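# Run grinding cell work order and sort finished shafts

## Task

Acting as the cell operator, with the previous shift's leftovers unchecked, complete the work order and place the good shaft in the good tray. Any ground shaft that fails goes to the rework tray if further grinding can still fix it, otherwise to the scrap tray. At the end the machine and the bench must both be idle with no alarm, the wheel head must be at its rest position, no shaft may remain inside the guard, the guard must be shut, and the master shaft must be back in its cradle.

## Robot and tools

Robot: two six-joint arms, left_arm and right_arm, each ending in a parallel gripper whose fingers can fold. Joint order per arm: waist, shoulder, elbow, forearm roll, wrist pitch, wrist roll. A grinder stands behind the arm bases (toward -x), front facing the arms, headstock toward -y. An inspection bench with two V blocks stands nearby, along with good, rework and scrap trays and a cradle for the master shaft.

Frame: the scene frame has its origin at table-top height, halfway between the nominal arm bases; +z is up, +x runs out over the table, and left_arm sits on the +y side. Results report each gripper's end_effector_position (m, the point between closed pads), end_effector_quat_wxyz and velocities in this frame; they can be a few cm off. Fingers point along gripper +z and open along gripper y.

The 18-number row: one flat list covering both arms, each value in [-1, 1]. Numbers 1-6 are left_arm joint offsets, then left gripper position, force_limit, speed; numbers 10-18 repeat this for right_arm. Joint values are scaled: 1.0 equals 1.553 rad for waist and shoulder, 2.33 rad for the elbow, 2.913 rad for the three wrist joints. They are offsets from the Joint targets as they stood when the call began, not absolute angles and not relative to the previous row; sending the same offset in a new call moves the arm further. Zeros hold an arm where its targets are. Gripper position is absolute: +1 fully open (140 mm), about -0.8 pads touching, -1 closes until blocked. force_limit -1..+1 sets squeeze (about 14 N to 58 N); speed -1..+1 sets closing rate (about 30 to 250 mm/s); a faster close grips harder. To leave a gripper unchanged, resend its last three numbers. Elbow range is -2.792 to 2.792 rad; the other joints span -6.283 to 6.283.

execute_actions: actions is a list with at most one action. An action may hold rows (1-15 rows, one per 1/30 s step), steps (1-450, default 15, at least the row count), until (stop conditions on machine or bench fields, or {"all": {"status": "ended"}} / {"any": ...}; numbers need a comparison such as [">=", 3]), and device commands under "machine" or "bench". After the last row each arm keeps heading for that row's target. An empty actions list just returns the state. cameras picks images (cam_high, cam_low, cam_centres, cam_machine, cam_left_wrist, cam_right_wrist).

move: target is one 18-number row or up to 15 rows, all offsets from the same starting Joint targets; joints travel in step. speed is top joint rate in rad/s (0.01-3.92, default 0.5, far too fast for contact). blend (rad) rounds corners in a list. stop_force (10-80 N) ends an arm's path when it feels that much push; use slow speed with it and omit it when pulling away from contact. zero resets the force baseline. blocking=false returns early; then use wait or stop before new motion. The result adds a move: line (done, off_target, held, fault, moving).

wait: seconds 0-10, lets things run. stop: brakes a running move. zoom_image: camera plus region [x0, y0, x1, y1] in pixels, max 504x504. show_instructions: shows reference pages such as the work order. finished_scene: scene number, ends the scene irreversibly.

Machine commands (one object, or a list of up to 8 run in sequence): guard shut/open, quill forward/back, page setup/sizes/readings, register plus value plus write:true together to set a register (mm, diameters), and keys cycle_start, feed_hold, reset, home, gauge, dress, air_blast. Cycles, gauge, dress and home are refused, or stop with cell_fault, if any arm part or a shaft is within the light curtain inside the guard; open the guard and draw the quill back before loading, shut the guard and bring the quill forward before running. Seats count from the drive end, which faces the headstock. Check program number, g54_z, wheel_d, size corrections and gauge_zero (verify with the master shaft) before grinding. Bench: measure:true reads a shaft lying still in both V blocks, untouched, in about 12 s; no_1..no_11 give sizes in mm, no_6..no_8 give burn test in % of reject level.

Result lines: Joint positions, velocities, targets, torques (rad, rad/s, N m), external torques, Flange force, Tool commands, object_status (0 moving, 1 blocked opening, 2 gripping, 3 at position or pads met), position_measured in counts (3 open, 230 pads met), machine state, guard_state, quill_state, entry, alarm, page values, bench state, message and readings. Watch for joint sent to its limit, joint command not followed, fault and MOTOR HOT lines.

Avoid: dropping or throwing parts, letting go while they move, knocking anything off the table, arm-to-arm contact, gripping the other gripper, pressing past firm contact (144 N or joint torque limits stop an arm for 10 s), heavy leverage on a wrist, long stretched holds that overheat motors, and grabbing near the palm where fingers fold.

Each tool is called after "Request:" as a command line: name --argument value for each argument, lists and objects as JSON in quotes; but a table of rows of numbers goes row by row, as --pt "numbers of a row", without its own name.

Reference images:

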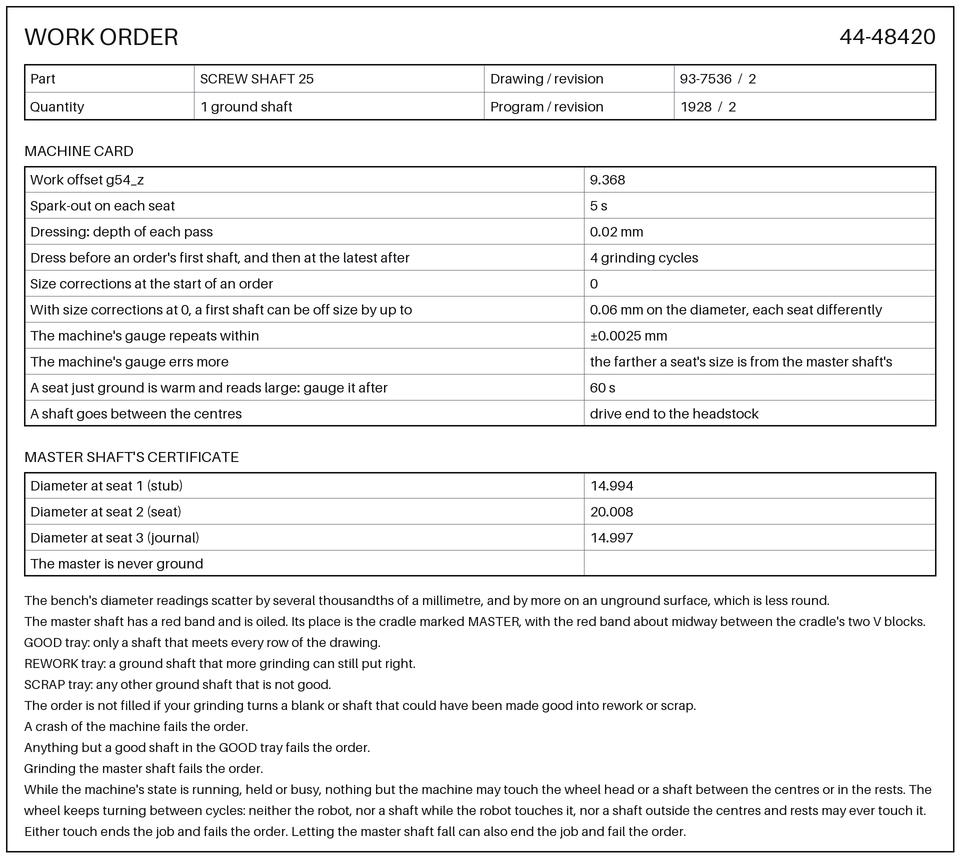

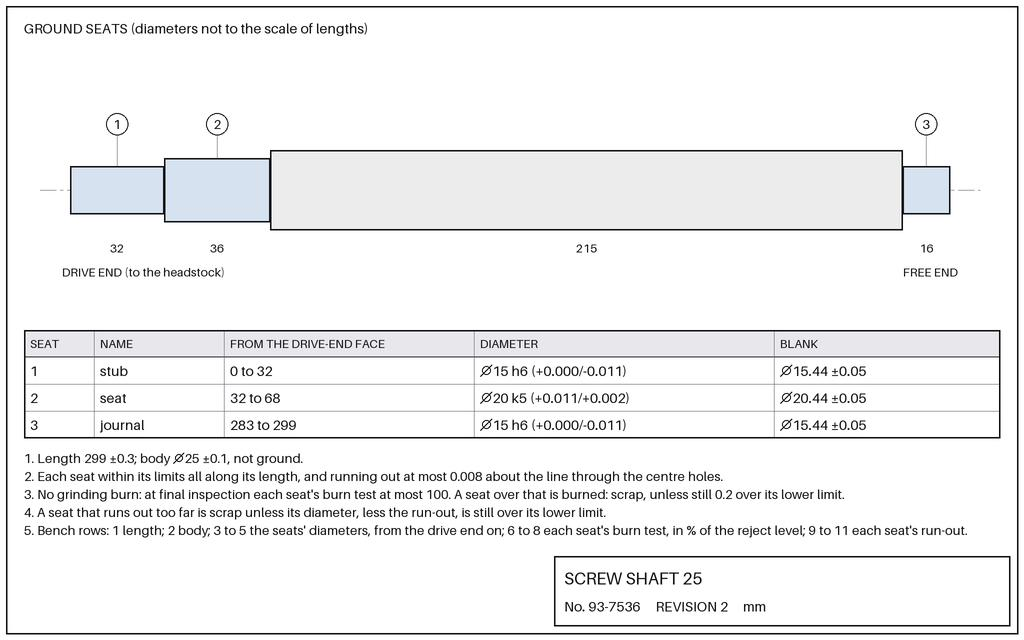

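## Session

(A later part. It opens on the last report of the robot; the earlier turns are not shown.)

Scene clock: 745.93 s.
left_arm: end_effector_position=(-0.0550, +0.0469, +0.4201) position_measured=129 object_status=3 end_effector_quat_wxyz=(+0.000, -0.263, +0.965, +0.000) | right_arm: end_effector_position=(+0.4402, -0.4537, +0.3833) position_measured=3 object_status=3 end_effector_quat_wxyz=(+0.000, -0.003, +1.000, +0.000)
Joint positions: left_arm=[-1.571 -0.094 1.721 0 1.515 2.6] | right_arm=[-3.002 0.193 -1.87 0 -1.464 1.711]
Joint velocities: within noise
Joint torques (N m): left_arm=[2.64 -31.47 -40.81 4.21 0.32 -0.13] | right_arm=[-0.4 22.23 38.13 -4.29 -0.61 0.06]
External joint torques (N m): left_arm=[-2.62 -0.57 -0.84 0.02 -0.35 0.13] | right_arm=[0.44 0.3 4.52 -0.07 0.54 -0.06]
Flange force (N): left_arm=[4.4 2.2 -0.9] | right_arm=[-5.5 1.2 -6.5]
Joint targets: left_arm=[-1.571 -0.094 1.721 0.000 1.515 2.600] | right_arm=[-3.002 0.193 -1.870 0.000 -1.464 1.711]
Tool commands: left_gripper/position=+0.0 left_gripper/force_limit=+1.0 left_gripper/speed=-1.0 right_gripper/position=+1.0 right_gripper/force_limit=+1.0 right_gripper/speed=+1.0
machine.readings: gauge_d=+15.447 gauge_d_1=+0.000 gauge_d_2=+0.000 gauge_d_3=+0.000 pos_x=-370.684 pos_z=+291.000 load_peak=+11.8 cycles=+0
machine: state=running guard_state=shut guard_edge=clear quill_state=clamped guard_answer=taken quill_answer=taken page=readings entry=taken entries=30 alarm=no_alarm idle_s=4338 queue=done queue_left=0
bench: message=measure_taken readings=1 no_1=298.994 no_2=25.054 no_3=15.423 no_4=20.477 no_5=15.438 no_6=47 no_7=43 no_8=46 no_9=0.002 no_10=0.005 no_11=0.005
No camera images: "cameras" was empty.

On the third seat. Continue.

Request:
execute_actions --actions '[{"steps":450,"until":{"machine":{"state":["!=","running"]}}}]' --cameras '[]'

Request:
execute_actions --actions '[{"steps":450,"until":{"machine":{"state":["!=","running"]}}}]' --cameras '[]'

Request:
execute_actions --actions '[{"steps":450,"until":{"machine":{"state":["!=","running"]}}}]' --cameras '[]'

Scene clock: 759.90 s.
left_arm: end_effector_position=(-0.0550, +0.0469, +0.4201) position_measured=129 object_status=3 end_effector_quat_wxyz=(+0.000, -0.263, +0.965, +0.000) | right_arm: end_effector_position=(+0.4402, -0.4537, +0.3833) position_measured=3 object_status=3 end_effector_quat_wxyz=(+0.000, -0.003, +1.000, +0.000)
Joint positions: left_arm=[-1.571 -0.094 1.721 0 1.515 2.6] | right_arm=[-3.002 0.193 -1.87 0 -1.464 1.711]
Joint velocities: within noise
Joint torques (N m): left_arm=[2.56 -31.39 -40.6 4.23 0.31 -0.08] | right_arm=[-0.22 22.99 38.01 -4.31 -0.64 0.13]
External joint torques (N m): left_arm=[-2.55 -0.89 -1.09 0 -0.33 0.08] | right_arm=[0.27 -0.59 4.6 -0.05 0.59 -0.13]
Flange force (N): left_arm=[4.3 2.4 -1.3] | right_arm=[-7.2 0.8 -6.4]
Joint targets: left_arm=[-1.571 -0.094 1.721 0.000 1.515 2.600] | right_arm=[-3.002 0.193 -1.870 0.000 -1.464 1.711]
Tool commands: left_gripper/position=+0.0 left_gripper/force_limit=+1.0 left_gripper/speed=-1.0 right_gripper/position=+1.0 right_gripper/force_limit=+1.0 right_gripper/speed=+1.0
machine.readings: gauge_d=+15.447 gauge_d_1=+0.000 gauge_d_2=+0.000 gauge_d_3=+0.000 pos_x=+0.000 pos_z=+0.000 load_peak=+11.8 cycles=+1
machine: state=done guard_state=shut guard_edge=clear quill_state=clamped guard_answer=taken quill_answer=taken page=readings entry=taken entries=30 alarm=no_alarm idle_s=0 queue=done queue_left=0
bench: message=measure_taken readings=1 no_1=298.994 no_2=25.054 no_3=15.423 no_4=20.477 no_5=15.438 no_6=47 no_7=43 no_8=46 no_9=0.002 no_10=0.005 no_11=0.005
No camera images: "cameras" was empty.

Scene clock: 760.13 s.
left_arm: end_effector_position=(-0.0550, +0.0469, +0.4201) position_measured=129 object_status=3 end_effector_quat_wxyz=(+0.000, -0.263, +0.965, +0.000) | right_arm: end_effector_position=(+0.4402, -0.4537, +0.3833) position_measured=3 object_status=3 end_effector_quat_wxyz=(+0.000, -0.003, +1.000, +0.000)
Joint positions: left_arm=[-1.571 -0.094 1.721 0 1.515 2.6] | right_arm=[-3.002 0.193 -1.87 0 -1.464 1.711]
Joint velocities: within noise
Joint torques (N m): left_arm=[2.92 -31.43 -40.73 4.19 0.26 -0.09] | right_arm=[-0.62 22.68 38.01 -4.32 -0.64 0.12]
External joint torques (N m): left_arm=[-2.7 -1.15 -0.97 0.05 -0.28 0.09] | right_arm=[0.61 0.16 4.75 -0.06 0.57 -0.12]
Flange force (N): left_arm=[4.3 3.1 -1.3] | right_arm=[-6.1 1.5 -6.9]
Joint targets: left_arm=[-1.571 -0.094 1.721 0.000 1.515 2.600] | right_arm=[-3.002 0.193 -1.870 0.000 -1.464 1.711]
Tool commands: left_gripper/position=+0.0 left_gripper/force_limit=+1.0 left_gripper/speed=-1.0 right_gripper/position=+1.0 right_gripper/force_limit=+1.0 right_gripper/speed=+1.0
machine.readings: gauge_d=+15.447 gauge_d_1=+0.000 gauge_d_2=+0.000 gauge_d_3=+0.000 pos_x=+0.000 pos_z=+0.000 load_peak=+11.8 cycles=+1
machine: state=done guard_state=shut guard_edge=clear quill_state=clamped guard_answer=taken quill_answer=taken page=readings entry=taken entries=30 alarm=no_alarm idle_s=0 queue=done queue_left=0
bench: message=measure_taken readings=1 no_1=298.994 no_2=25.054 no_3=15.423 no_4=20.477 no_5=15.438 no_6=47 no_7=43 no_8=46 no_9=0.002 no_10=0.005 no_11=0.005
No camera images: "cameras" was empty.

Scene clock: 760.37 s.
left_arm: end_effector_position=(-0.0550, +0.0469, +0.4201) position_measured=129 object_status=3 end_effector_quat_wxyz=(+0.000, -0.263, +0.965, +0.000) | right_arm: end_effector_position=(+0.4402, -0.4537, +0.3833) position_measured=3 object_status=3 end_effector_quat_wxyz=(+0.000, -0.003, +1.000, +0.000)
Joint positions: left_arm=[-1.571 -0.094 1.721 0 1.515 2.6] | right_arm=[-3.002 0.193 -1.87 0 -1.464 1.711]
Joint velocities: within noise
Joint torques (N m): left_arm=[3.06 -31.66 -40.78 4.24 0.32 -0.07] | right_arm=[-0.24 22.5 38.09 -4.34 -0.65 0.07]
External joint torques (N m): left_arm=[-3.05 -0.41 -0.86 -0.01 -0.35 0.07] | right_arm=[0.25 0.13 4.57 -0.03 0.58 -0.07]
Flange force (N): left_arm=[5.4 2.5 -0.9] | right_arm=[-6.0 0.8 -6.5]
Joint targets: left_arm=[-1.571 -0.094 1.721 0.000 1.515 2.600] | right_arm=[-3.002 0.193 -1.870 0.000 -1.464 1.711]
Tool commands: left_gripper/position=+0.0 left_gripper/force_limit=+1.0 left_gripper/speed=-1.0 right_gripper/position=+1.0 right_gripper/force_limit=+1.0 right_gripper/speed=+1.0
machine.readings: gauge_d=+15.447 gauge_d_1=+0.000 gauge_d_2=+0.000 gauge_d_3=+0.000 pos_x=+0.000 pos_z=+0.000 load_peak=+11.8 cycles=+1
machine: state=done guard_state=shut guard_edge=clear quill_state=clamped guard_answer=taken quill_answer=taken page=readings entry=taken entries=30 alarm=no_alarm idle_s=1 queue=done queue_left=0
bench: message=measure_taken readings=1 no_1=298.994 no_2=25.054 no_3=15.423 no_4=20.477 no_5=15.438 no_6=47 no_7=43 no_8=46 no_9=0.002 no_10=0.005 no_11=0.005
No camera images: "cameras" was empty.

Cool 62 s.

Request:
wait --seconds 10 --cameras '[]'

Request:
wait --seconds 10 --cameras '[]'

Request:
wait --seconds 10 --cameras '[]'

Request:
wait --seconds 10 --cameras '[]'

Request:
wait --seconds 10 --cameras '[]'

Request:
wait --seconds 10 --cameras '[]'

Request:
execute_actions --actions '[{"machine":[{"register":"gauge_at","value":1,"write":true,"gauge":true},{"register":"gauge_at","value":2,"write":true,"gauge":true},{"register":"gauge_at","value":3,"write":true,"gauge":true}],"steps":450,"until":{"machine":{"queue":"done"}}}]' --cameras '[]'

Request:
execute_actions --actions '[{"machine":[{"register":"gauge_at","value":1,"write":true,"gauge":true},{"register":"gauge_at","value":2,"write":true,"gauge":true},{"register":"gauge_at","value":3,"write":true,"gauge":true}],"steps":450,"until":{"machine":{"queue":"done"}}}]' --cameras '[]'

Request:
execute_actions --actions '[{"machine":[{"register":"gauge_at","value":1,"write":true,"gauge":true},{"register":"gauge_at","value":2,"write":true,"gauge":true},{"register":"gauge_at","value":3,"write":true,"gauge":true}],"steps":450,"until":{"machine":{"queue":"done"}}}]' --cameras '[]'

Scene clock: 779.53 s.
left_arm: end_effector_position=(-0.0550, +0.0469, +0.4201) position_measured=129 object_status=3 end_effector_quat_wxyz=(+0.000, -0.263, +0.965, +0.000) | right_arm: end_effector_position=(+0.4402, -0.4537, +0.3833) position_measured=3 object_status=3 end_effector_quat_wxyz=(+0.000, -0.003, +1.000, +0.000)
Joint positions: left_arm=[-1.571 -0.094 1.721 0 1.515 2.6] | right_arm=[-3.002 0.193 -1.87 0 -1.464 1.711]
Joint velocities: within noise
Joint torques (N m): left_arm=[3.15 -31.72 -40.84 4.25 0.3 -0.04] | right_arm=[-0.38 22.51 38.14 -4.3 -0.67 0.07]
External joint torques (N m): left_arm=[-3.19 -0.44 -0.86 -0.02 -0.33 0.04] | right_arm=[0.45 -0.18 4.5 -0.06 0.62 -0.07]
Flange force (N): left_arm=[5.7 2.7 -0.9] | right_arm=[-6.4 1.2 -6.3]
Joint targets: left_arm=[-1.571 -0.094 1.721 0.000 1.515 2.600] | right_arm=[-3.002 0.193 -1.870 0.000 -1.464 1.711]
Tool commands: left_gripper/position=+0.0 left_gripper/force_limit=+1.0 left_gripper/speed=-1.0 right_gripper/position=+1.0 right_gripper/force_limit=+1.0 right_gripper/speed=+1.0
machine.readings: gauge_d=+15.447 gauge_d_1=+0.000 gauge_d_2=+0.000 gauge_d_3=+0.000 pos_x=+0.000 pos_z=+0.000 load_peak=+11.8 cycles=+1
machine: state=done guard_state=shut guard_edge=clear quill_state=clamped guard_answer=taken quill_answer=taken page=readings entry=taken entries=30 alarm=no_alarm idle_s=20 queue=done queue_left=0
bench: message=measure_taken readings=1 no_1=298.994 no_2=25.054 no_3=15.423 no_4=20.477 no_5=15.438 no_6=47 no_7=43 no_8=46 no_9=0.002 no_10=0.005 no_11=0.005
wait: 10.00 s; at rest from the start
No camera images: "cameras" was empty.

Scene clock: 789.53 s.
left_arm: end_effector_position=(-0.0550, +0.0469, +0.4201) position_measured=129 object_status=3 end_effector_quat_wxyz=(+0.000, -0.263, +0.965, +0.000) | right_arm: end_effector_position=(+0.4402, -0.4537, +0.3833) position_measured=3 object_status=3 end_effector_quat_wxyz=(+0.000, -0.003, +1.000, +0.000)
Joint positions: left_arm=[-1.571 -0.094 1.721 0 1.515 2.6] | right_arm=[-3.002 0.193 -1.87 0 -1.464 1.711]
Joint velocities: within noise
Joint torques (N m): left_arm=[2.53 -31.59 -40.83 4.23 0.33 -0.02] | right_arm=[-0.33 22.29 38.07 -4.3 -0.65 0.1]
External joint torques (N m): left_arm=[-2.36 -0.93 -0.88 0 -0.35 0.02] | right_arm=[0.39 0.06 4.57 -0.06 0.6 -0.1]
Flange force (N): left_arm=[3.9 2.6 -1.0] | right_arm=[-6.1 1.0 -6.5]
Joint targets: left_arm=[-1.571 -0.094 1.721 0.000 1.515 2.600] | right_arm=[-3.002 0.193 -1.870 0.000 -1.464 1.711]
Tool commands: left_gripper/position=+0.0 left_gripper/force_limit=+1.0 left_gripper/speed=-1.0 right_gripper/position=+1.0 right_gripper/force_limit=+1.0 right_gripper/speed=+1.0
machine.readings: gauge_d=+15.447 gauge_d_1=+0.000 gauge_d_2=+0.000 gauge_d_3=+0.000 pos_x=+0.000 pos_z=+0.000 load_peak=+11.8 cycles=+1
machine: state=done guard_state=shut guard_edge=clear quill_state=clamped guard_answer=taken quill_answer=taken page=readings entry=taken entries=30 alarm=no_alarm idle_s=30 queue=done queue_left=0
bench: message=measure_taken readings=1 no_1=298.994 no_2=25.054 no_3=15.423 no_4=20.477 no_5=15.438 no_6=47 no_7=43 no_8=46 no_9=0.002 no_10=0.005 no_11=0.005
wait: 10.00 s
No camera images: "cameras" was empty.

Scene clock: 799.53 s.
left_arm: end_effector_position=(-0.0550, +0.0469, +0.4201) position_measured=129 object_status=3 end_effector_quat_wxyz=(+0.000, -0.263, +0.965, +0.000) | right_arm: end_effector_position=(+0.4402, -0.4537, +0.3833) position_measured=3 object_status=3 end_effector_quat_wxyz=(+0.000, -0.003, +1.000, +0.000)
Joint positions: left_arm=[-1.571 -0.094 1.721 0 1.515 2.6] | right_arm=[-3.002 0.193 -1.87 0 -1.464 1.711]
Joint velocities: within noise
Joint torques (N m): left_arm=[2.58 -31.99 -40.73 4.22 0.29 -0.04] | right_arm=[-0.18 22.8 38.16 -4.38 -0.62 0.06]
External joint torques (N m): left_arm=[-2.72 -0.07 -0.81 -0.01 -0.31 0.04] | right_arm=[0.18 -0.1 4.54 0 0.56 -0.06]
Flange force (N): left_arm=[5.1 1.8 -0.8] | right_arm=[-6.3 0.7 -6.5]
Joint targets: left_arm=[-1.571 -0.094 1.721 0.000 1.515 2.600] | right_arm=[-3.002 0.193 -1.870 0.000 -1.464 1.711]
Tool commands: left_gripper/position=+0.0 left_gripper/force_limit=+1.0 left_gripper/speed=-1.0 right_gripper/position=+1.0 right_gripper/force_limit=+1.0 right_gripper/speed=+1.0
machine.readings: gauge_d=+15.447 gauge_d_1=+0.000 gauge_d_2=+0.000 gauge_d_3=+0.000 pos_x=+0.000 pos_z=+0.000 load_peak=+11.8 cycles=+1
machine: state=done guard_state=shut guard_edge=clear quill_state=clamped guard_answer=taken quill_answer=taken page=readings entry=taken entries=30 alarm=no_alarm idle_s=40 queue=done queue_left=0
bench: message=measure_taken readings=1 no_1=298.994 no_2=25.054 no_3=15.423 no_4=20.477 no_5=15.438 no_6=47 no_7=43 no_8=46 no_9=0.002 no_10=0.005 no_11=0.005
wait: 10.00 s
No camera images: "cameras" was empty.

Scene clock: 809.53 s.
left_arm: end_effector_position=(-0.0550, +0.0469, +0.4201) position_measured=129 object_status=3 end_effector_quat_wxyz=(+0.000, -0.263, +0.965, +0.000) | right_arm: end_effector_position=(+0.4402, -0.4537, +0.3833) position_measured=3 object_status=3 end_effector_quat_wxyz=(+0.000, -0.003, +1.000, +0.000)
Joint positions: left_arm=[-1.571 -0.094 1.721 0 1.515 2.6] | right_arm=[-3.002 0.193 -1.87 0 -1.464 1.711]
Joint velocities: within noise
Joint torques (N m): left_arm=[2.63 -31.5 -40.59 4.2 0.32 -0.08] | right_arm=[-0.26 22.49 38.17 -4.33 -0.61 0.07]
External joint torques (N m): left_arm=[-2.55 -1.03 -1.09 0.03 -0.34 0.08] | right_arm=[0.23 0.44 4.62 -0.06 0.55 -0.07]
Flange force (N): left_arm=[4.2 2.6 -1.4] | right_arm=[-5.5 0.7 -6.7]
Joint targets: left_arm=[-1.571 -0.094 1.721 0.000 1.515 2.600] | right_arm=[-3.002 0.193 -1.870 0.000 -1.464 1.711]
Tool commands: left_gripper/position=+0.0 left_gripper/force_limit=+1.0 left_gripper/speed=-1.0 right_gripper/position=+1.0 right_gripper/force_limit=+1.0 right_gripper/speed=+1.0
machine.readings: gauge_d=+15.447 gauge_d_1=+0.000 gauge_d_2=+0.000 gauge_d_3=+0.000 pos_x=+0.000 pos_z=+0.000 load_peak=+11.8 cycles=+1
machine: state=done guard_state=shut guard_edge=clear quill_state=clamped guard_answer=taken quill_answer=taken page=readings entry=taken entries=30 alarm=no_alarm idle_s=49 queue=done queue_left=0
bench: message=measure_taken readings=1 no_1=298.994 no_2=25.054 no_3=15.423 no_4=20.477 no_5=15.438 no_6=47 no_7=43 no_8=46 no_9=0.002 no_10=0.005 no_11=0.005
wait: 10.00 s
No camera images: "cameras" was empty.

Scene clock: 819.53 s.
left_arm: end_effector_position=(-0.0550, +0.0469, +0.4201) position_measured=129 object_status=3 end_effector_quat_wxyz=(+0.000, -0.263, +0.965, +0.000) | right_arm: end_effector_position=(+0.4402, -0.4537, +0.3833) position_measured=3 object_status=3 end_effector_quat_wxyz=(+0.000, -0.003, +1.000, +0.000)
Joint positions: left_arm=[-1.571 -0.094 1.721 0 1.515 2.6] | right_arm=[-3.002 0.193 -1.87 0 -1.464 1.711]
Joint velocities: within noise
Joint torques (N m): left_arm=[2.71 -31.67 -40.58 4.26 0.37 -0.09] | right_arm=[0.15 22.65 38.2 -4.3 -0.7 0.05]
External joint torques (N m): left_arm=[-2.65 -0.76 -1.1 -0.03 -0.39 0.09] | right_arm=[-0.11 -0.23 4.41 -0.06 0.65 -0.05]
Flange force (N): left_arm=[4.6 2.2 -1.3] | right_arm=[-6.5 0.0 -6.1]
Joint targets: left_arm=[-1.571 -0.094 1.721 0.000 1.515 2.600] | right_arm=[-3.002 0.193 -1.870 0.000 -1.464 1.711]
Tool commands: left_gripper/position=+0.0 left_gripper/force_limit=+1.0 left_gripper/speed=-1.0 right_gripper/position=+1.0 right_gripper/force_limit=+1.0 right_gripper/speed=+1.0
machine.readings: gauge_d=+15.447 gauge_d_1=+0.000 gauge_d_2=+0.000 gauge_d_3=+0.000 pos_x=+0.000 pos_z=+0.000 load_peak=+11.8 cycles=+1
machine: state=done guard_state=shut guard_edge=clear quill_state=clamped guard_answer=taken quill_answer=taken page=readings entry=taken entries=30 alarm=no_alarm idle_s=59 queue=done queue_left=0
bench: message=measure_taken readings=1 no_1=298.994 no_2=25.054 no_3=15.423 no_4=20.477 no_5=15.438 no_6=47 no_7=43 no_8=46 no_9=0.002 no_10=0.005 no_11=0.005
wait: 10.00 s
No camera images: "cameras" was empty.

Scene clock: 829.53 s.
left_arm: end_effector_position=(-0.0550, +0.0469, +0.4201) position_measured=129 object_status=3 end_effector_quat_wxyz=(+0.000, -0.263, +0.965, +0.000) | right_arm: end_effector_position=(+0.4402, -0.4537, +0.3833) position_measured=3 object_status=3 end_effector_quat_wxyz=(+0.000, -0.003, +1.000, +0.000)
Joint positions: left_arm=[-1.571 -0.094 1.721 0 1.515 2.6] | right_arm=[-3.002 0.193 -1.87 0 -1.464 1.711]
Joint velocities: within noise
Joint torques (N m): left_arm=[3.03 -31.68 -40.74 4.2 0.26 -0.08] | right_arm=[-0.5 22.57 37.92 -4.38 -0.61 0.03]
External joint torques (N m): left_arm=[-2.99 -0.49 -0.84 0.02 -0.28 0.08] | right_arm=[0.5 0.22 4.82 0 0.54 -0.03]
Flange force (N): left_arm=[5.2 2.6 -1.0] | right_arm=[-6.1 1.4 -7.0]
Joint targets: left_arm=[-1.571 -0.094 1.721 0.000 1.515 2.600] | right_arm=[-3.002 0.193 -1.870 0.000 -1.464 1.711]
Tool commands: left_gripper/position=+0.0 left_gripper/force_limit=+1.0 left_gripper/speed=-1.0 right_gripper/position=+1.0 right_gripper/force_limit=+1.0 right_gripper/speed=+1.0
machine.readings: gauge_d=+15.447 gauge_d_1=+0.000 gauge_d_2=+0.000 gauge_d_3=+0.000 pos_x=+0.000 pos_z=+0.000 load_peak=+11.8 cycles=+1
machine: state=done guard_state=shut guard_edge=clear quill_state=clamped guard_answer=taken quill_answer=taken page=readings entry=taken entries=30 alarm=no_alarm idle_s=69 queue=done queue_left=0
bench: message=measure_taken readings=1 no_1=298.994 no_2=25.054 no_3=15.423 no_4=20.477 no_5=15.438 no_6=47 no_7=43 no_8=46 no_9=0.002 no_10=0.005 no_11=0.005
wait: 10.00 s
No camera images: "cameras" was empty.

Scene clock: 841.87 s.
left_arm: end_effector_position=(-0.0550, +0.0469, +0.4201) position_measured=129 object_status=3 end_effector_quat_wxyz=(+0.000, -0.263, +0.965, +0.000) | right_arm: end_effector_position=(+0.4402, -0.4537, +0.3833) position_measured=3 object_status=3 end_effector_quat_wxyz=(+0.000, -0.003, +1.000, +0.000)
Joint positions: left_arm=[-1.571 -0.094 1.721 0 1.515 2.6] | right_arm=[-3.002 0.193 -1.87 0 -1.464 1.711]
Joint velocities: within noise
Joint torques (N m): left_arm=[2.67 -31.6 -40.7 4.22 0.3 -0.1] | right_arm=[-0.19 22.64 38.07 -4.33 -0.66 0.06]
External joint torques (N m): left_arm=[-2.63 -0.73 -0.94 0 -0.32 0.1] | right_arm=[0.3 -0.57 4.51 -0.02 0.61 -0.06]
Flange force (N): left_arm=[4.4 2.4 -1.1] | right_arm=[-7.1 1.0 -6.3]
Joint targets: left_arm=[-1.571 -0.094 1.721 0.000 1.515 2.600] | right_arm=[-3.002 0.193 -1.870 0.000 -1.464 1.711]
Tool commands: left_gripper/position=+0.0 left_gripper/force_limit=+1.0 left_gripper/speed=-1.0 right_gripper/position=+1.0 right_gripper/force_limit=+1.0 right_gripper/speed=+1.0
machine.readings: gauge_d=+15.056 gauge_d_1=+15.059 gauge_d_2=+20.070 gauge_d_3=+15.056 pos_x=+0.000 pos_z=+0.000 load_peak=+11.8 cycles=+1
machine: state=done guard_state=shut guard_edge=clear quill_state=clamped guard_answer=taken quill_answer=taken page=readings entry=taken entries=36 alarm=no_alarm idle_s=81 queue=done queue_left=0
bench: message=measure_taken readings=1 no_1=298.994 no_2=25.054 no_3=15.423 no_4=20.477 no_5=15.438 no_6=47 no_7=43 no_8=46 no_9=0.002 no_10=0.005 no_11=0.005
No camera images: "cameras" was empty.

Scene clock: 854.20 s.
left_arm: end_effector_position=(-0.0550, +0.0469, +0.4201) position_measured=129 object_status=3 end_effector_quat_wxyz=(+0.000, -0.263, +0.965, +0.000) | right_arm: end_effector_position=(+0.4402, -0.4537, +0.3833) position_measured=3 object_status=3 end_effector_quat_wxyz=(+0.000, -0.003, +1.000, +0.000)
Joint positions: left_arm=[-1.571 -0.094 1.721 0 1.515 2.6] | right_arm=[-3.002 0.193 -1.87 0 -1.464 1.711]
Joint velocities: within noise
Joint torques (N m): left_arm=[2.72 -31.97 -40.57 4.18 0.32 -0.09] | right_arm=[-0.84 22.72 37.93 -4.31 -0.7 0.07]
External joint torques (N m): left_arm=[-2.54 -0.46 -1.13 0.06 -0.34 0.09] | right_arm=[0.81 0.22 4.85 -0.07 0.63 -0.07]
Flange force (N): left_arm=[4.6 1.7 -1.4] | right_arm=[-6.0 2.1 -6.9]
Joint targets: left_arm=[-1.571 -0.094 1.721 0.000 1.515 2.600] | right_arm=[-3.002 0.193 -1.870 0.000 -1.464 1.711]
Tool commands: left_gripper/position=+0.0 left_gripper/force_limit=+1.0 left_gripper/speed=-1.0 right_gripper/position=+1.0 right_gripper/force_limit=+1.0 right_gripper/speed=+1.0
machine.readings: gauge_d=+15.056 gauge_d_1=+15.058 gauge_d_2=+20.071 gauge_d_3=+15.056 pos_x=+0.000 pos_z=+0.000 load_peak=+11.8 cycles=+1
machine: state=done guard_state=shut guard_edge=clear quill_state=clamped guard_answer=taken quill_answer=taken page=readings entry=taken entries=42 alarm=no_alarm idle_s=94 queue=done queue_left=0
bench: message=measure_taken readings=1 no_1=298.994 no_2=25.054 no_3=15.423 no_4=20.477 no_5=15.438 no_6=47 no_7=43 no_8=46 no_9=0.002 no_10=0.005 no_11=0.005
No camera images: "cameras" was empty.

Scene clock: 866.53 s.
left_arm: end_effector_position=(-0.0550, +0.0469, +0.4201) position_measured=129 object_status=3 end_effector_quat_wxyz=(+0.000, -0.263, +0.965, +0.000) | right_arm: end_effector_position=(+0.4402, -0.4537, +0.3833) position_measured=3 object_status=3 end_effector_quat_wxyz=(+0.000, -0.003, +1.000, +0.000)
Joint positions: left_arm=[-1.571 -0.094 1.721 0 1.515 2.6] | right_arm=[-3.002 0.193 -1.87 0 -1.464 1.711]
Joint velocities: within noise
Joint torques (N m): left_arm=[2.98 -31.84 -40.67 4.19 0.31 -0.03] | right_arm=[-0.52 22.8 38.18 -4.34 -0.67 0.07]
External joint torques (N m): left_arm=[-2.99 -0.36 -0.94 0.03 -0.33 0.03] | right_arm=[0.46 0.26 4.61 -0.04 0.61 -0.07]
Flange force (N): left_arm=[5.4 2.3 -1.0] | right_arm=[-5.7 1.2 -6.6]
Joint targets: left_arm=[-1.571 -0.094 1.721 0.000 1.515 2.600] | right_arm=[-3.002 0.193 -1.870 0.000 -1.464 1.711]
Tool commands: left_gripper/position=+0.0 left_gripper/force_limit=+1.0 left_gripper/speed=-1.0 right_gripper/position=+1.0 right_gripper/force_limit=+1.0 right_gripper/speed=+1.0
machine.readings: gauge_d=+15.057 gauge_d_1=+15.058 gauge_d_2=+20.070 gauge_d_3=+15.057 pos_x=+0.000 pos_z=+0.000 load_peak=+11.8 cycles=+1
machine: state=done guard_state=shut guard_edge=clear quill_state=clamped guard_answer=taken quill_answer=taken page=readings entry=taken entries=48 alarm=no_alarm idle_s=106 queue=done queue_left=0
bench: message=measure_taken readings=1 no_1=298.994 no_2=25.054 no_3=15.423 no_4=20.477 no_5=15.438 no_6=47 no_7=43 no_8=46 no_9=0.002 no_10=0.005 no_11=0.005
No camera images: "cameras" was empty.

Request:
execute_actions --actions '[{"machine":[{"register":"size_1","value":0.018,"write":true},{"register":"size_2","value":0.018,"write":true},{"register":"size_3","value":0.020,"write":true},{"page":"sizes"}],"steps":30}]' --cameras '[]'

Request:
execute_actions --actions '[{"machine":{"cycle_start":true},"steps":30}]' --cameras '[]'

Request:
execute_actions --actions '[{"steps":450,"until":{"machine":{"state":["!=","running"]}}}]' --cameras '[]'

Request:
execute_actions --actions '[{"steps":450,"until":{"machine":{"state":["!=","running"]}}}]' --cameras '[]'

Request:
execute_actions --actions '[{"steps":450,"until":{"machine":{"state":["!=","running"]}}}]' --cameras '[]'

Request:
execute_actions --actions '[{"steps":450,"until":{"machine":{"state":["!=","running"]}}}]' --cameras '[]'

Request:
execute_actions --actions '[{"steps":450,"until":{"machine":{"state":["!=","running"]}}}]' --cameras '[]'

Request:
execute_actions --actions '[{"steps":450,"until":{"machine":{"state":["!=","running"]}}}]' --cameras '[]'

Request:
execute_actions --actions '[{"steps":450,"until":{"machine":{"state":["!=","running"]}}}]' --cameras '[]'

Request:
execute_actions --actions '[{"steps":450,"until":{"machine":{"state":["!=","running"]}}}]' --cameras '[]'

Request:
execute_actions --actions '[{"steps":450,"until":{"machine":{"state":["!=","running"]}}}]' --cameras '[]'

Request:
execute_actions --actions '[{"steps":450,"until":{"machine":{"state":["!=","running"]}}}]' --cameras '[]'

Request:
execute_actions --actions '[{"steps":450,"until":{"machine":{"state":["!=","running"]}}}]' --cameras '[]'

Request:
execute_actions --actions '[{"steps":450,"until":{"machine":{"state":["!=","running"]}}}]' --cameras '[]'

Request:
execute_actions --actions '[{"steps":450,"until":{"machine":{"state":["!=","running"]}}}]' --cameras '[]'

Request:
execute_actions --actions '[{"steps":450,"until":{"machine":{"state":["!=","running"]}}}]' --cameras '[]'

Request:
execute_actions --actions '[{"steps":450,"until":{"machine":{"state":["!=","running"]}}}]' --cameras '[]'

Scene clock: 886.33 s.
left_arm: end_effector_position=(-0.0550, +0.0469, +0.4201) position_measured=129 object_status=3 end_effector_quat_wxyz=(+0.000, -0.263, +0.965, +0.000) | right_arm: end_effector_position=(+0.4402, -0.4537, +0.3833) position_measured=3 object_status=3 end_effector_quat_wxyz=(+0.000, -0.003, +1.000, +0.000)
Joint positions: left_arm=[-1.571 -0.094 1.721 0 1.515 2.6] | right_arm=[-3.002 0.193 -1.87 0 -1.464 1.711]
Joint velocities: within noise
Joint torques (N m): left_arm=[3.21 -31.2 -40.66 4.22 0.32 -0.05] | right_arm=[-0.39 22.52 38.12 -4.28 -0.68 0.07]
External joint torques (N m): left_arm=[-3.06 -1.08 -1 0.01 -0.35 0.05] | right_arm=[0.4 0.07 4.59 -0.09 0.63 -0.07]
Flange force (N): left_arm=[5.0 3.3 -1.2] | right_arm=[-6.1 1.1 -6.5]
Joint targets: left_arm=[-1.571 -0.094 1.721 0.000 1.515 2.600] | right_arm=[-3.002 0.193 -1.870 0.000 -1.464 1.711]
Tool commands: left_gripper/position=+0.0 left_gripper/force_limit=+1.0 left_gripper/speed=-1.0 right_gripper/position=+1.0 right_gripper/force_limit=+1.0 right_gripper/speed=+1.0
machine.sizes: size_1=+0.018 size_2=+0.018 size_3=+0.020 aim_1=+14.995 aim_2=+20.006 aim_3=+14.995
machine: state=done guard_state=shut guard_edge=clear quill_state=clamped guard_answer=taken quill_answer=taken page=sizes entry=taken entries=51 alarm=no_alarm idle_s=125 queue=done queue_left=0
bench: message=measure_taken readings=1 no_1=298.994 no_2=25.054 no_3=15.423 no_4=20.477 no_5=15.438 no_6=47 no_7=43 no_8=46 no_9=0.002 no_10=0.005 no_11=0.005
No camera images: "cameras" was empty.

Scene clock: 887.53 s.
left_arm: end_effector_position=(-0.0550, +0.0469, +0.4201) position_measured=129 object_status=3 end_effector_quat_wxyz=(+0.000, -0.263, +0.965, +0.000) | right_arm: end_effector_position=(+0.4402, -0.4537, +0.3833) position_measured=3 object_status=3 end_effector_quat_wxyz=(+0.000, -0.003, +1.000, +0.000)
Joint positions: left_arm=[-1.571 -0.094 1.721 0 1.515 2.6] | right_arm=[-3.002 0.193 -1.87 0 -1.464 1.711]
Joint velocities: within noise
Joint torques (N m): left_arm=[2.2 -31.77 -40.88 4.16 0.3 -0.13] | right_arm=[-0.37 22.31 38.04 -4.26 -0.65 0.11]
External joint torques (N m): left_arm=[-2.3 -0.41 -0.82 0.07 -0.33 0.13] | right_arm=[0.33 0.6 4.73 -0.13 0.58 -0.11]
Flange force (N): left_arm=[4.0 1.7 -0.8] | right_arm=[-5.4 0.8 -6.9]
Joint targets: left_arm=[-1.571 -0.094 1.721 0.000 1.515 2.600] | right_arm=[-3.002 0.193 -1.870 0.000 -1.464 1.711]
Tool commands: left_gripper/position=+0.0 left_gripper/force_limit=+1.0 left_gripper/speed=-1.0 right_gripper/position=+1.0 right_gripper/force_limit=+1.0 right_gripper/speed=+1.0
machine.sizes: size_1=+0.018 size_2=+0.018 size_3=+0.020 aim_1=+14.995 aim_2=+20.006 aim_3=+14.995
machine: state=running guard_state=shut guard_edge=clear quill_state=clamped guard_answer=taken quill_answer=taken page=sizes entry=taken entries=52 alarm=no_alarm idle_s=127 queue=running queue_left=0
bench: message=measure_taken readings=1 no_1=298.994 no_2=25.054 no_3=15.423 no_4=20.477 no_5=15.438 no_6=47 no_7=43 no_8=46 no_9=0.002 no_10=0.005 no_11=0.005
No camera images: "cameras" was empty.

Scene clock: 902.73 s.
left_arm: end_effector_position=(-0.0550, +0.0469, +0.4201) position_measured=129 object_status=3 end_effector_quat_wxyz=(+0.000, -0.263, +0.965, +0.000) | right_arm: end_effector_position=(+0.4402, -0.4537, +0.3833) position_measured=3 object_status=3 end_effector_quat_wxyz=(+0.000, -0.003, +1.000, +0.000)
Joint positions: left_arm=[-1.571 -0.094 1.721 0 1.515 2.6] | right_arm=[-3.002 0.193 -1.87 0 -1.464 1.711]
Joint velocities: within noise
Joint torques (N m): left_arm=[2.92 -31.83 -40.91 4.2 0.3 -0.05] | right_arm=[-0.31 22.49 38 -4.32 -0.64 0.08]
External joint torques (N m): left_arm=[-2.92 -0.39 -0.7 0.02 -0.33 0.05] | right_arm=[0.34 0.05 4.72 -0.05 0.58 -0.08]
Flange force (N): left_arm=[5.1 2.6 -0.6] | right_arm=[-6.3 1.0 -6.8]
Joint targets: left_arm=[-1.571 -0.094 1.721 0.000 1.515 2.600] | right_arm=[-3.002 0.193 -1.870 0.000 -1.464 1.711]
Tool commands: left_gripper/position=+0.0 left_gripper/force_limit=+1.0 left_gripper/speed=-1.0 right_gripper/position=+1.0 right_gripper/force_limit=+1.0 right_gripper/speed=+1.0
machine.sizes: size_1=+0.018 size_2=+0.018 size_3=+0.020 aim_1=+14.995 aim_2=+20.006 aim_3=+14.995
machine: state=running guard_state=shut guard_edge=clear quill_state=clamped guard_answer=taken quill_answer=taken page=sizes entry=taken entries=52 alarm=no_alarm idle_s=142 queue=running queue_left=0
bench: message=measure_taken readings=1 no_1=298.994 no_2=25.054 no_3=15.423 no_4=20.477 no_5=15.438 no_6=47 no_7=43 no_8=46 no_9=0.002 no_10=0.005 no_11=0.005
No camera images: "cameras" was empty.

Scene clock: 917.93 s.
left_arm: end_effector_position=(-0.0550, +0.0469, +0.4201) position_measured=129 object_status=3 end_effector_quat_wxyz=(+0.000, -0.263, +0.965, +0.000) | right_arm: end_effector_position=(+0.4402, -0.4537, +0.3833) position_measured=3 object_status=3 end_effector_quat_wxyz=(+0.000, -0.003, +1.000, +0.000)
Joint positions: left_arm=[-1.571 -0.094 1.721 0 1.515 2.6] | right_arm=[-3.002 0.193 -1.87 0 -1.464 1.711]
Joint velocities: within noise
Joint torques (N m): left_arm=[3.12 -31.66 -40.91 4.22 0.28 -0.06] | right_arm=[-0.65 22.57 38.03 -4.31 -0.64 0.1]
External joint torques (N m): left_arm=[-3.06 -0.78 -0.78 0.01 -0.3 0.06] | right_arm=[0.66 0 4.6 -0.06 0.57 -0.1]
Flange force (N): left_arm=[5.1 3.2 -0.9] | right_arm=[-6.1 1.7 -6.6]
Joint targets: left_arm=[-1.571 -0.094 1.721 0.000 1.515 2.600] | right_arm=[-3.002 0.193 -1.870 0.000 -1.464 1.711]
Tool commands: left_gripper/position=+0.0 left_gripper/force_limit=+1.0 left_gripper/speed=-1.0 right_gripper/position=+1.0 right_gripper/force_limit=+1.0 right_gripper/speed=+1.0
machine.sizes: size_1=+0.018 size_2=+0.018 size_3=+0.020 aim_1=+14.995 aim_2=+20.006 aim_3=+14.995
machine: state=running guard_state=shut guard_edge=clear quill_state=clamped guard_answer=taken quill_answer=taken page=sizes entry=taken entries=52 alarm=no_alarm idle_s=157 queue=running queue_left=0
bench: message=measure_taken readings=1 no_1=298.994 no_2=25.054 no_3=15.423 no_4=20.477 no_5=15.438 no_6=47 no_7=43 no_8=46 no_9=0.002 no_10=0.005 no_11=0.005
No camera images: "cameras" was empty.

Scene clock: 933.13 s.
left_arm: end_effector_position=(-0.0550, +0.0469, +0.4201) position_measured=129 object_status=3 end_effector_quat_wxyz=(+0.000, -0.263, +0.965, +0.000) | right_arm: end_effector_position=(+0.4402, -0.4537, +0.3833) position_measured=3 object_status=3 end_effector_quat_wxyz=(+0.000, -0.003, +1.000, +0.000)
Joint positions: left_arm=[-1.571 -0.094 1.721 0 1.515 2.6] | right_arm=[-3.002 0.193 -1.87 0 -1.464 1.711]
Joint velocities: within noise
Joint torques (N m): left_arm=[2.71 -31.47 -40.71 4.2 0.29 -0.03] | right_arm=[-0.39 22.9 38.04 -4.35 -0.69 0.05]
External joint torques (N m): left_arm=[-2.73 -0.7 -0.96 0.03 -0.31 0.03] | right_arm=[0.46 -0.61 4.56 -0.01 0.64 -0.05]
Flange force (N): left_arm=[4.8 2.5 -1.1] | right_arm=[-7.1 1.4 -6.3]
Joint targets: left_arm=[-1.571 -0.094 1.721 0.000 1.515 2.600] | right_arm=[-3.002 0.193 -1.870 0.000 -1.464 1.711]
Tool commands: left_gripper/position=+0.0 left_gripper/force_limit=+1.0 left_gripper/speed=-1.0 right_gripper/position=+1.0 right_gripper/force_limit=+1.0 right_gripper/speed=+1.0
machine.sizes: size_1=+0.018 size_2=+0.018 size_3=+0.020 aim_1=+14.995 aim_2=+20.006 aim_3=+14.995
machine: state=running guard_state=shut guard_edge=clear quill_state=clamped guard_answer=taken quill_answer=taken page=sizes entry=taken entries=52 alarm=no_alarm idle_s=172 queue=running queue_left=0
bench: message=measure_taken readings=1 no_1=298.994 no_2=25.054 no_3=15.423 no_4=20.477 no_5=15.438 no_6=47 no_7=43 no_8=46 no_9=0.002 no_10=0.005 no_11=0.005
No camera images: "cameras" was empty.

Scene clock: 948.33 s.
left_arm: end_effector_position=(-0.0550, +0.0469, +0.4201) position_measured=129 object_status=3 end_effector_quat_wxyz=(+0.000, -0.263, +0.965, +0.000) | right_arm: end_effector_position=(+0.4402, -0.4537, +0.3833) position_measured=3 object_status=3 end_effector_quat_wxyz=(+0.000, -0.003, +1.000, +0.000)
Joint positions: left_arm=[-1.571 -0.094 1.721 0 1.515 2.6] | right_arm=[-3.002 0.193 -1.87 0 -1.464 1.711]
Joint velocities: within noise
Joint torques (N m): left_arm=[2.89 -31.68 -40.76 4.15 0.25 -0.05] | right_arm=[-0.31 22.82 38.08 -4.27 -0.61 0.08]
External joint torques (N m): left_arm=[-2.86 -0.81 -0.86 0.06 -0.26 0.05] | right_arm=[0.32 -0.13 4.68 -0.11 0.55 -0.08]
Flange force (N): left_arm=[4.8 2.9 -1.1] | right_arm=[-6.5 1.0 -6.7]
Joint targets: left_arm=[-1.571 -0.094 1.721 0.000 1.515 2.600] | right_arm=[-3.002 0.193 -1.870 0.000 -1.464 1.711]
Tool commands: left_gripper/position=+0.0 left_gripper/force_limit=+1.0 left_gripper/speed=-1.0 right_gripper/position=+1.0 right_gripper/force_limit=+1.0 right_gripper/speed=+1.0
machine.sizes: size_1=+0.018 size_2=+0.018 size_3=+0.020 aim_1=+14.995 aim_2=+20.006 aim_3=+14.995
machine: state=running guard_state=shut guard_edge=clear quill_state=clamped guard_answer=taken quill_answer=taken page=sizes entry=taken entries=52 alarm=no_alarm idle_s=187 queue=running queue_left=0
bench: message=measure_taken readings=1 no_1=298.994 no_2=25.054 no_3=15.423 no_4=20.477 no_5=15.438 no_6=47 no_7=43 no_8=46 no_9=0.002 no_10=0.005 no_11=0.005
No camera images: "cameras" was empty.

Scene clock: 963.53 s.
left_arm: end_effector_position=(-0.0550, +0.0469, +0.4201) position_measured=129 object_status=3 end_effector_quat_wxyz=(+0.000, -0.263, +0.965, +0.000) | right_arm: end_effector_position=(+0.4402, -0.4537, +0.3833) position_measured=3 object_status=3 end_effector_quat_wxyz=(+0.000, -0.003, +1.000, +0.000)
Joint positions: left_arm=[-1.571 -0.094 1.721 0 1.515 2.6] | right_arm=[-3.002 0.193 -1.87 0 -1.464 1.711]
Joint velocities: within noise
Joint torques (N m): left_arm=[2.72 -31.93 -40.74 4.2 0.3 -0.08] | right_arm=[-0.59 23.05 38.08 -4.33 -0.7 0.09]
External joint torques (N m): left_arm=[-2.65 -0.74 -1.03 0.04 -0.32 0.08] | right_arm=[0.6 -0.41 4.62 -0.04 0.64 -0.09]
Flange force (N): left_arm=[4.6 2.3 -1.2] | right_arm=[-6.9 1.6 -6.4]
Joint targets: left_arm=[-1.571 -0.094 1.721 0.000 1.515 2.600] | right_arm=[-3.002 0.193 -1.870 0.000 -1.464 1.711]
Tool commands: left_gripper/position=+0.0 left_gripper/force_limit=+1.0 left_gripper/speed=-1.0 right_gripper/position=+1.0 right_gripper/force_limit=+1.0 right_gripper/speed=+1.0
machine.sizes: size_1=+0.018 size_2=+0.018 size_3=+0.020 aim_1=+14.995 aim_2=+20.006 aim_3=+14.995
machine: state=running guard_state=shut guard_edge=clear quill_state=clamped guard_answer=taken quill_answer=taken page=sizes entry=taken entries=52 alarm=no_alarm idle_s=202 queue=running queue_left=0
bench: message=measure_taken readings=1 no_1=298.994 no_2=25.054 no_3=15.423 no_4=20.477 no_5=15.438 no_6=47 no_7=43 no_8=46 no_9=0.002 no_10=0.005 no_11=0.005
No camera images: "cameras" was empty.

Scene clock: 978.73 s.
left_arm: end_effector_position=(-0.0550, +0.0469, +0.4201) position_measured=129 object_status=3 end_effector_quat_wxyz=(+0.000, -0.263, +0.965, +0.000) | right_arm: end_effector_position=(+0.4402, -0.4537, +0.3833) position_measured=3 object_status=3 end_effector_quat_wxyz=(+0.000, -0.003, +1.000, +0.000)
Joint positions: left_arm=[-1.571 -0.094 1.721 0 1.515 2.6] | right_arm=[-3.002 0.193 -1.87 0 -1.464 1.711]
Joint velocities: within noise
Joint torques (N m): left_arm=[2.76 -31.65 -40.77 4.22 0.26 -0.05] | right_arm=[-0.49 22.32 37.98 -4.32 -0.64 0.09]
External joint torques (N m): left_arm=[-2.7 -0.85 -0.96 0.01 -0.28 0.05] | right_arm=[0.57 -0.08 4.63 -0.04 0.59 -0.09]
Flange force (N): left_arm=[4.6 2.7 -1.2] | right_arm=[-6.3 1.5 -6.6]
Joint targets: left_arm=[-1.571 -0.094 1.721 0.000 1.515 2.600] | right_arm=[-3.002 0.193 -1.870 0.000 -1.464 1.711]
Tool commands: left_gripper/position=+0.0 left_gripper/force_limit=+1.0 left_gripper/speed=-1.0 right_gripper/position=+1.0 right_gripper/force_limit=+1.0 right_gripper/speed=+1.0
machine.sizes: size_1=+0.018 size_2=+0.018 size_3=+0.020 aim_1=+14.995 aim_2=+20.006 aim_3=+14.995
machine: state=running guard_state=shut guard_edge=clear quill_state=clamped guard_answer=taken quill_answer=taken page=sizes entry=taken entries=52 alarm=no_alarm idle_s=217 queue=running queue_left=0
bench: message=measure_taken readings=1 no_1=298.994 no_2=25.054 no_3=15.423 no_4=20.477 no_5=15.438 no_6=47 no_7=43 no_8=46 no_9=0.002 no_10=0.005 no_11=0.005
No camera images: "cameras" was empty.

Scene clock: 993.93 s.
left_arm: end_effector_position=(-0.0550, +0.0469, +0.4201) position_measured=129 object_status=3 end_effector_quat_wxyz=(+0.000, -0.263, +0.965, +0.000) | right_arm: end_effector_position=(+0.4402, -0.4537, +0.3833) position_measured=3 object_status=3 end_effector_quat_wxyz=(+0.000, -0.003, +1.000, +0.000)
Joint positions: left_arm=[-1.571 -0.094 1.721 0 1.515 2.6] | right_arm=[-3.002 0.193 -1.87 0 -1.464 1.711]
Joint velocities: within noise
Joint torques (N m): left_arm=[2.44 -32.25 -40.64 4.22 0.33 -0.06] | right_arm=[-0.29 22.32 38.12 -4.22 -0.67 0.06]
External joint torques (N m): left_arm=[-2.43 -0.21 -1.08 0.01 -0.34 0.06] | right_arm=[0.33 0.17 4.56 -0.15 0.61 -0.06]
Flange force (N): left_arm=[4.7 1.3 -1.3] | right_arm=[-5.9 1.0 -6.5]
Joint targets: left_arm=[-1.571 -0.094 1.721 0.000 1.515 2.600] | right_arm=[-3.002 0.193 -1.870 0.000 -1.464 1.711]
Tool commands: left_gripper/position=+0.0 left_gripper/force_limit=+1.0 left_gripper/speed=-1.0 right_gripper/position=+1.0 right_gripper/force_limit=+1.0 right_gripper/speed=+1.0
machine.sizes: size_1=+0.018 size_2=+0.018 size_3=+0.020 aim_1=+14.995 aim_2=+20.006 aim_3=+14.995
machine: state=running guard_state=shut guard_edge=clear quill_state=clamped guard_answer=taken quill_answer=taken page=sizes entry=taken entries=52 alarm=no_alarm idle_s=232 queue=running queue_left=0
bench: message=measure_taken readings=1 no_1=298.994 no_2=25.054 no_3=15.423 no_4=20.477 no_5=15.438 no_6=47 no_7=43 no_8=46 no_9=0.002 no_10=0.005 no_11=0.005
No camera images: "cameras" was empty.

Scene clock: 1009.13 s.
left_arm: end_effector_position=(-0.0550, +0.0469, +0.4201) position_measured=129 object_status=3 end_effector_quat_wxyz=(+0.000, -0.263, +0.965, +0.000) | right_arm: end_effector_position=(+0.4402, -0.4537, +0.3833) position_measured=3 object_status=3 end_effector_quat_wxyz=(+0.000, -0.003, +1.000, +0.000)
Joint positions: left_arm=[-1.571 -0.094 1.721 0 1.515 2.6] | right_arm=[-3.002 0.193 -1.87 0 -1.464 1.711]
Joint velocities: within noise
Joint torques (N m): left_arm=[2.75 -31.71 -40.77 4.2 0.35 -0.05] | right_arm=[-0.59 22.68 38.02 -4.3 -0.65 0.04]
External joint torques (N m): left_arm=[-2.7 -0.41 -0.74 0.01 -0.37 0.05] | right_arm=[0.65 -0.29 4.64 -0.07 0.59 -0.04]
Flange force (N): left_arm=[4.8 2.3 -0.6] | right_arm=[-6.6 1.8 -6.6]
Joint targets: left_arm=[-1.571 -0.094 1.721 0.000 1.515 2.600] | right_arm=[-3.002 0.193 -1.870 0.000 -1.464 1.711]
Tool commands: left_gripper/position=+0.0 left_gripper/force_limit=+1.0 left_gripper/speed=-1.0 right_gripper/position=+1.0 right_gripper/force_limit=+1.0 right_gripper/speed=+1.0
machine.sizes: size_1=+0.018 size_2=+0.018 size_3=+0.020 aim_1=+14.995 aim_2=+20.006 aim_3=+14.995
machine: state=running guard_state=shut guard_edge=clear quill_state=clamped guard_answer=taken quill_answer=taken page=sizes entry=taken entries=52 alarm=no_alarm idle_s=247 queue=running queue_left=0
bench: message=measure_taken readings=1 no_1=298.994 no_2=25.054 no_3=15.423 no_4=20.477 no_5=15.438 no_6=47 no_7=43 no_8=46 no_9=0.002 no_10=0.005 no_11=0.005
No camera images: "cameras" was empty.

Scene clock: 1024.33 s.
left_arm: end_effector_position=(-0.0550, +0.0469, +0.4201) position_measured=129 object_status=3 end_effector_quat_wxyz=(+0.000, -0.263, +0.965, +0.000) | right_arm: end_effector_position=(+0.4402, -0.4537, +0.3833) position_measured=3 object_status=3 end_effector_quat_wxyz=(+0.000, -0.003, +1.000, +0.000)
Joint positions: left_arm=[-1.571 -0.094 1.721 0 1.515 2.6] | right_arm=[-3.002 0.193 -1.87 0 -1.464 1.711]
Joint velocities: within noise
Joint torques (N m): left_arm=[2.87 -31.86 -40.85 4.22 0.29 -0.07] | right_arm=[-0.29 22.2 38.12 -4.32 -0.64 0.07]
External joint torques (N m): left_arm=[-2.88 -0.52 -0.87 0 -0.31 0.07] | right_arm=[0.34 0.19 4.57 -0.06 0.59 -0.07]
Flange force (N): left_arm=[5.0 2.5 -1.0] | right_arm=[-5.8 1.0 -6.5]
Joint targets: left_arm=[-1.571 -0.094 1.721 0.000 1.515 2.600] | right_arm=[-3.002 0.193 -1.870 0.000 -1.464 1.711]
Tool commands: left_gripper/position=+0.0 left_gripper/force_limit=+1.0 left_gripper/speed=-1.0 right_gripper/position=+1.0 right_gripper/force_limit=+1.0 right_gripper/speed=+1.0
machine.sizes: size_1=+0.018 size_2=+0.018 size_3=+0.020 aim_1=+14.995 aim_2=+20.006 aim_3=+14.995
machine: state=running guard_state=shut guard_edge=clear quill_state=clamped guard_answer=taken quill_answer=taken page=sizes entry=taken entries=52 alarm=no_alarm idle_s=262 queue=running queue_left=0
bench: message=measure_taken readings=1 no_1=298.994 no_2=25.054 no_3=15.423 no_4=20.477 no_5=15.438 no_6=47 no_7=43 no_8=46 no_9=0.002 no_10=0.005 no_11=0.005
No camera images: "cameras" was empty.

Scene clock: 1039.53 s.
left_arm: end_effector_position=(-0.0550, +0.0469, +0.4201) position_measured=129 object_status=3 end_effector_quat_wxyz=(+0.000, -0.263, +0.965, +0.000) | right_arm: end_effector_position=(+0.4402, -0.4537, +0.3833) position_measured=3 object_status=3 end_effector_quat_wxyz=(+0.000, -0.003, +1.000, +0.000)
Joint positions: left_arm=[-1.571 -0.094 1.721 0 1.515 2.6] | right_arm=[-3.002 0.193 -1.87 0 -1.464 1.711]
Joint velocities: within noise
Joint torques (N m): left_arm=[2.64 -31.78 -40.83 4.25 0.31 -0.07] | right_arm=[-0.52 22.31 37.94 -4.31 -0.62 0.12]
External joint torques (N m): left_arm=[-2.67 -0.6 -0.88 -0.03 -0.34 0.07] | right_arm=[0.56 0.13 4.71 -0.06 0.56 -0.12]
Flange force (N): left_arm=[4.6 2.4 -1.0] | right_arm=[-6.1 1.4 -6.8]
Joint targets: left_arm=[-1.571 -0.094 1.721 0.000 1.515 2.600] | right_arm=[-3.002 0.193 -1.870 0.000 -1.464 1.711]
Tool commands: left_gripper/position=+0.0 left_gripper/force_limit=+1.0 left_gripper/speed=-1.0 right_gripper/position=+1.0 right_gripper/force_limit=+1.0 right_gripper/speed=+1.0
machine.sizes: size_1=+0.018 size_2=+0.018 size_3=+0.020 aim_1=+14.995 aim_2=+20.006 aim_3=+14.995
machine: state=running guard_state=shut guard_edge=clear quill_state=clamped guard_answer=taken quill_answer=taken page=sizes entry=taken entries=52 alarm=no_alarm idle_s=277 queue=running queue_left=0
bench: message=measure_taken readings=1 no_1=298.994 no_2=25.054 no_3=15.423 no_4=20.477 no_5=15.438 no_6=47 no_7=43 no_8=46 no_9=0.002 no_10=0.005 no_11=0.005
No camera images: "cameras" was empty.

Scene clock: 1054.73 s.
left_arm: end_effector_position=(-0.0550, +0.0469, +0.4201) position_measured=129 object_status=3 end_effector_quat_wxyz=(+0.000, -0.263, +0.965, +0.000) | right_arm: end_effector_position=(+0.4402, -0.4537, +0.3833) position_measured=3 object_status=3 end_effector_quat_wxyz=(+0.000, -0.003, +1.000, +0.000)
Joint positions: left_arm=[-1.571 -0.094 1.721 0 1.515 2.6] | right_arm=[-3.002 0.193 -1.87 0 -1.464 1.711]
Joint velocities: within noise
Joint torques (N m): left_arm=[2.72 -31.39 -40.55 4.27 0.31 -0.05] | right_arm=[-0.53 22.6 38.15 -4.33 -0.68 0.12]
External joint torques (N m): left_arm=[-2.73 -0.84 -1.1 -0.04 -0.33 0.05] | right_arm=[0.56 -0.09 4.49 -0.04 0.62 -0.12]
Flange force (N): left_arm=[4.7 2.5 -1.4] | right_arm=[-6.2 1.4 -6.3]
Joint targets: left_arm=[-1.571 -0.094 1.721 0.000 1.515 2.600] | right_arm=[-3.002 0.193 -1.870 0.000 -1.464 1.711]
Tool commands: left_gripper/position=+0.0 left_gripper/force_limit=+1.0 left_gripper/speed=-1.0 right_gripper/position=+1.0 right_gripper/force_limit=+1.0 right_gripper/speed=+1.0
machine.sizes: size_1=+0.018 size_2=+0.018 size_3=+0.020 aim_1=+14.995 aim_2=+20.006 aim_3=+14.995
machine: state=running guard_state=shut guard_edge=clear quill_state=clamped guard_answer=taken quill_answer=taken page=sizes entry=taken entries=52 alarm=no_alarm idle_s=292 queue=running queue_left=0
bench: message=measure_taken readings=1 no_1=298.994 no_2=25.054 no_3=15.423 no_4=20.477 no_5=15.438 no_6=47 no_7=43 no_8=46 no_9=0.002 no_10=0.005 no_11=0.005
No camera images: "cameras" was empty.

Scene clock: 1069.93 s.
left_arm: end_effector_position=(-0.0550, +0.0469, +0.4201) position_measured=129 object_status=3 end_effector_quat_wxyz=(+0.000, -0.263, +0.965, +0.000) | right_arm: end_effector_position=(+0.4402, -0.4537, +0.3833) position_measured=3 object_status=3 end_effector_quat_wxyz=(+0.000, -0.003, +1.000, +0.000)
Joint positions: left_arm=[-1.571 -0.094 1.721 0 1.515 2.6] | right_arm=[-3.002 0.193 -1.87 0 -1.464 1.711]
Joint velocities: within noise
Joint torques (N m): left_arm=[2.59 -31.7 -40.58 4.21 0.3 -0.05] | right_arm=[-0.4 22.74 38.08 -4.35 -0.7 0.02]
External joint torques (N m): left_arm=[-2.46 -0.73 -1.1 0.02 -0.32 0.05] | right_arm=[0.41 -0.05 4.62 -0.01 0.64 -0.02]
Flange force (N): left_arm=[4.3 2.1 -1.4] | right_arm=[-6.3 1.3 -6.5]
Joint targets: left_arm=[-1.571 -0.094 1.721 0.000 1.515 2.600] | right_arm=[-3.002 0.193 -1.870 0.000 -1.464 1.711]
Tool commands: left_gripper/position=+0.0 left_gripper/force_limit=+1.0 left_gripper/speed=-1.0 right_gripper/position=+1.0 right_gripper/force_limit=+1.0 right_gripper/speed=+1.0
machine.sizes: size_1=+0.018 size_2=+0.018 size_3=+0.020 aim_1=+14.995 aim_2=+20.006 aim_3=+14.995
machine: state=running guard_state=shut guard_edge=clear quill_state=clamped guard_answer=taken quill_answer=taken page=sizes entry=taken entries=52 alarm=no_alarm idle_s=307 queue=running queue_left=0
bench: message=measure_taken readings=1 no_1=298.994 no_2=25.054 no_3=15.423 no_4=20.477 no_5=15.438 no_6=47 no_7=43 no_8=46 no_9=0.002 no_10=0.005 no_11=0.005
No camera images: "cameras" was empty.

Scene clock: 1085.13 s.
left_arm: end_effector_position=(-0.0550, +0.0469, +0.4201) position_measured=129 object_status=3 end_effector_quat_wxyz=(+0.000, -0.263, +0.965, +0.000) | right_arm: end_effector_position=(+0.4402, -0.4537, +0.3833) position_measured=3 object_status=3 end_effector_quat_wxyz=(+0.000, -0.003, +1.000, +0.000)
Joint positions: left_arm=[-1.571 -0.094 1.721 0 1.515 2.6] | right_arm=[-3.002 0.193 -1.87 0 -1.464 1.711]
Joint velocities: within noise
Joint torques (N m): left_arm=[2.9 -31.42 -40.76 4.3 0.33 -0.09] | right_arm=[-0.47 22.57 38.06 -4.26 -0.63 0.06]
External joint torques (N m): left_arm=[-2.97 -0.77 -0.81 -0.08 -0.35 0.09] | right_arm=[0.52 -0.09 4.62 -0.1 0.57 -0.06]
Flange force (N): left_arm=[4.9 3.0 -0.8] | right_arm=[-6.3 1.4 -6.6]
Joint targets: left_arm=[-1.571 -0.094 1.721 0.000 1.515 2.600] | right_arm=[-3.002 0.193 -1.870 0.000 -1.464 1.711]
Tool commands: left_gripper/position=+0.0 left_gripper/force_limit=+1.0 left_gripper/speed=-1.0 right_gripper/position=+1.0 right_gripper/force_limit=+1.0 right_gripper/speed=+1.0
machine.sizes: size_1=+0.018 size_2=+0.018 size_3=+0.020 aim_1=+14.995 aim_2=+20.006 aim_3=+14.995
machine: state=running guard_state=shut guard_edge=clear quill_state=clamped guard_answer=taken quill_answer=taken page=sizes entry=taken entries=52 alarm=no_alarm idle_s=322 queue=running queue_left=0
bench: message=measure_taken readings=1 no_1=298.994 no_2=25.054 no_3=15.423 no_4=20.477 no_5=15.438 no_6=47 no_7=43 no_8=46 no_9=0.002 no_10=0.005 no_11=0.005
No camera images: "cameras" was empty.

Scene clock: 1100.33 s.
left_arm: end_effector_position=(-0.0550, +0.0469, +0.4201) position_measured=129 object_status=3 end_effector_quat_wxyz=(+0.000, -0.263, +0.965, +0.000) | right_arm: end_effector_position=(+0.4402, -0.4537, +0.3833) position_measured=3 object_status=3 end_effector_quat_wxyz=(+0.000, -0.003, +1.000, +0.000)
Joint positions: left_arm=[-1.571 -0.094 1.721 0 1.515 2.6] | right_arm=[-3.002 0.193 -1.87 0 -1.464 1.711]
Joint velocities: within noise
Joint torques (N m): left_arm=[2.63 -31.36 -40.88 4.24 0.33 -0.07] | right_arm=[-0.71 22.39 38.26 -4.32 -0.63 0.03]
External joint torques (N m): left_arm=[-2.49 -1.14 -0.82 0 -0.35 0.07] | right_arm=[0.72 0.18 4.37 -0.04 0.56 -0.03]
Flange force (N): left_arm=[3.9 3.0 -0.9] | right_arm=[-5.5 1.9 -6.2]
Joint targets: left_arm=[-1.571 -0.094 1.721 0.000 1.515 2.600] | right_arm=[-3.002 0.193 -1.870 0.000 -1.464 1.711]
Tool commands: left_gripper/position=+0.0 left_gripper/force_limit=+1.0 left_gripper/speed=-1.0 right_gripper/position=+1.0 right_gripper/force_limit=+1.0 right_gripper/speed=+1.0
machine.sizes: size_1=+0.018 size_2=+0.018 size_3=+0.020 aim_1=+14.995 aim_2=+20.006 aim_3=+14.995
machine: state=running guard_state=shut guard_edge=clear quill_state=clamped guard_answer=taken quill_answer=taken page=sizes entry=taken entries=52 alarm=no_alarm idle_s=337 queue=running queue_left=0
bench: message=measure_taken readings=1 no_1=298.994 no_2=25.054 no_3=15.423 no_4=20.477 no_5=15.438 no_6=47 no_7=43 no_8=46 no_9=0.002 no_10=0.005 no_11=0.005
No camera images: "cameras" was empty.

Scene clock: 1115.53 s.
left_arm: end_effector_position=(-0.0550, +0.0469, +0.4201) position_measured=129 object_status=3 end_effector_quat_wxyz=(+0.000, -0.263, +0.965, +0.000) | right_arm: end_effector_position=(+0.4402, -0.4537, +0.3833) position_measured=3 object_status=3 end_effector_quat_wxyz=(+0.000, -0.003, +1.000, +0.000)
Joint positions: left_arm=[-1.571 -0.094 1.721 0 1.515 2.6] | right_arm=[-3.002 0.193 -1.87 0 -1.464 1.711]
Joint velocities: within noise
Joint torques (N m): left_arm=[2.77 -31.87 -40.77 4.17 0.31 -0.08] | right_arm=[-0.56 22.46 38.1 -4.34 -0.63 0.03]
External joint torques (N m): left_arm=[-2.67 -0.62 -0.95 0.07 -0.32 0.08] | right_arm=[0.59 0.08 4.57 -0.03 0.56 -0.03]
Flange force (N): left_arm=[4.6 2.3 -1.1] | right_arm=[-5.9 1.6 -6.6]
Joint targets: left_arm=[-1.571 -0.094 1.721 0.000 1.515 2.600] | right_arm=[-3.002 0.193 -1.870 0.000 -1.464 1.711]
Tool commands: left_gripper/position=+0.0 left_gripper/force_limit=+1.0 left_gripper/speed=-1.0 right_gripper/position=+1.0 right_gripper/force_limit=+1.0 right_gripper/speed=+1.0
machine.sizes: size_1=+0.018 size_2=+0.018 size_3=+0.020 aim_1=+14.995 aim_2=+20.006 aim_3=+14.995
machine: state=running guard_state=shut guard_edge=clear quill_state=clamped guard_answer=taken quill_answer=taken page=sizes entry=taken entries=52 alarm=no_alarm idle_s=352 queue=running queue_left=0
bench: message=measure_taken readings=1 no_1=298.994 no_2=25.054 no_3=15.423 no_4=20.477 no_5=15.438 no_6=47 no_7=43 no_8=46 no_9=0.002 no_10=0.005 no_11=0.005
No camera images: "cameras" was empty.


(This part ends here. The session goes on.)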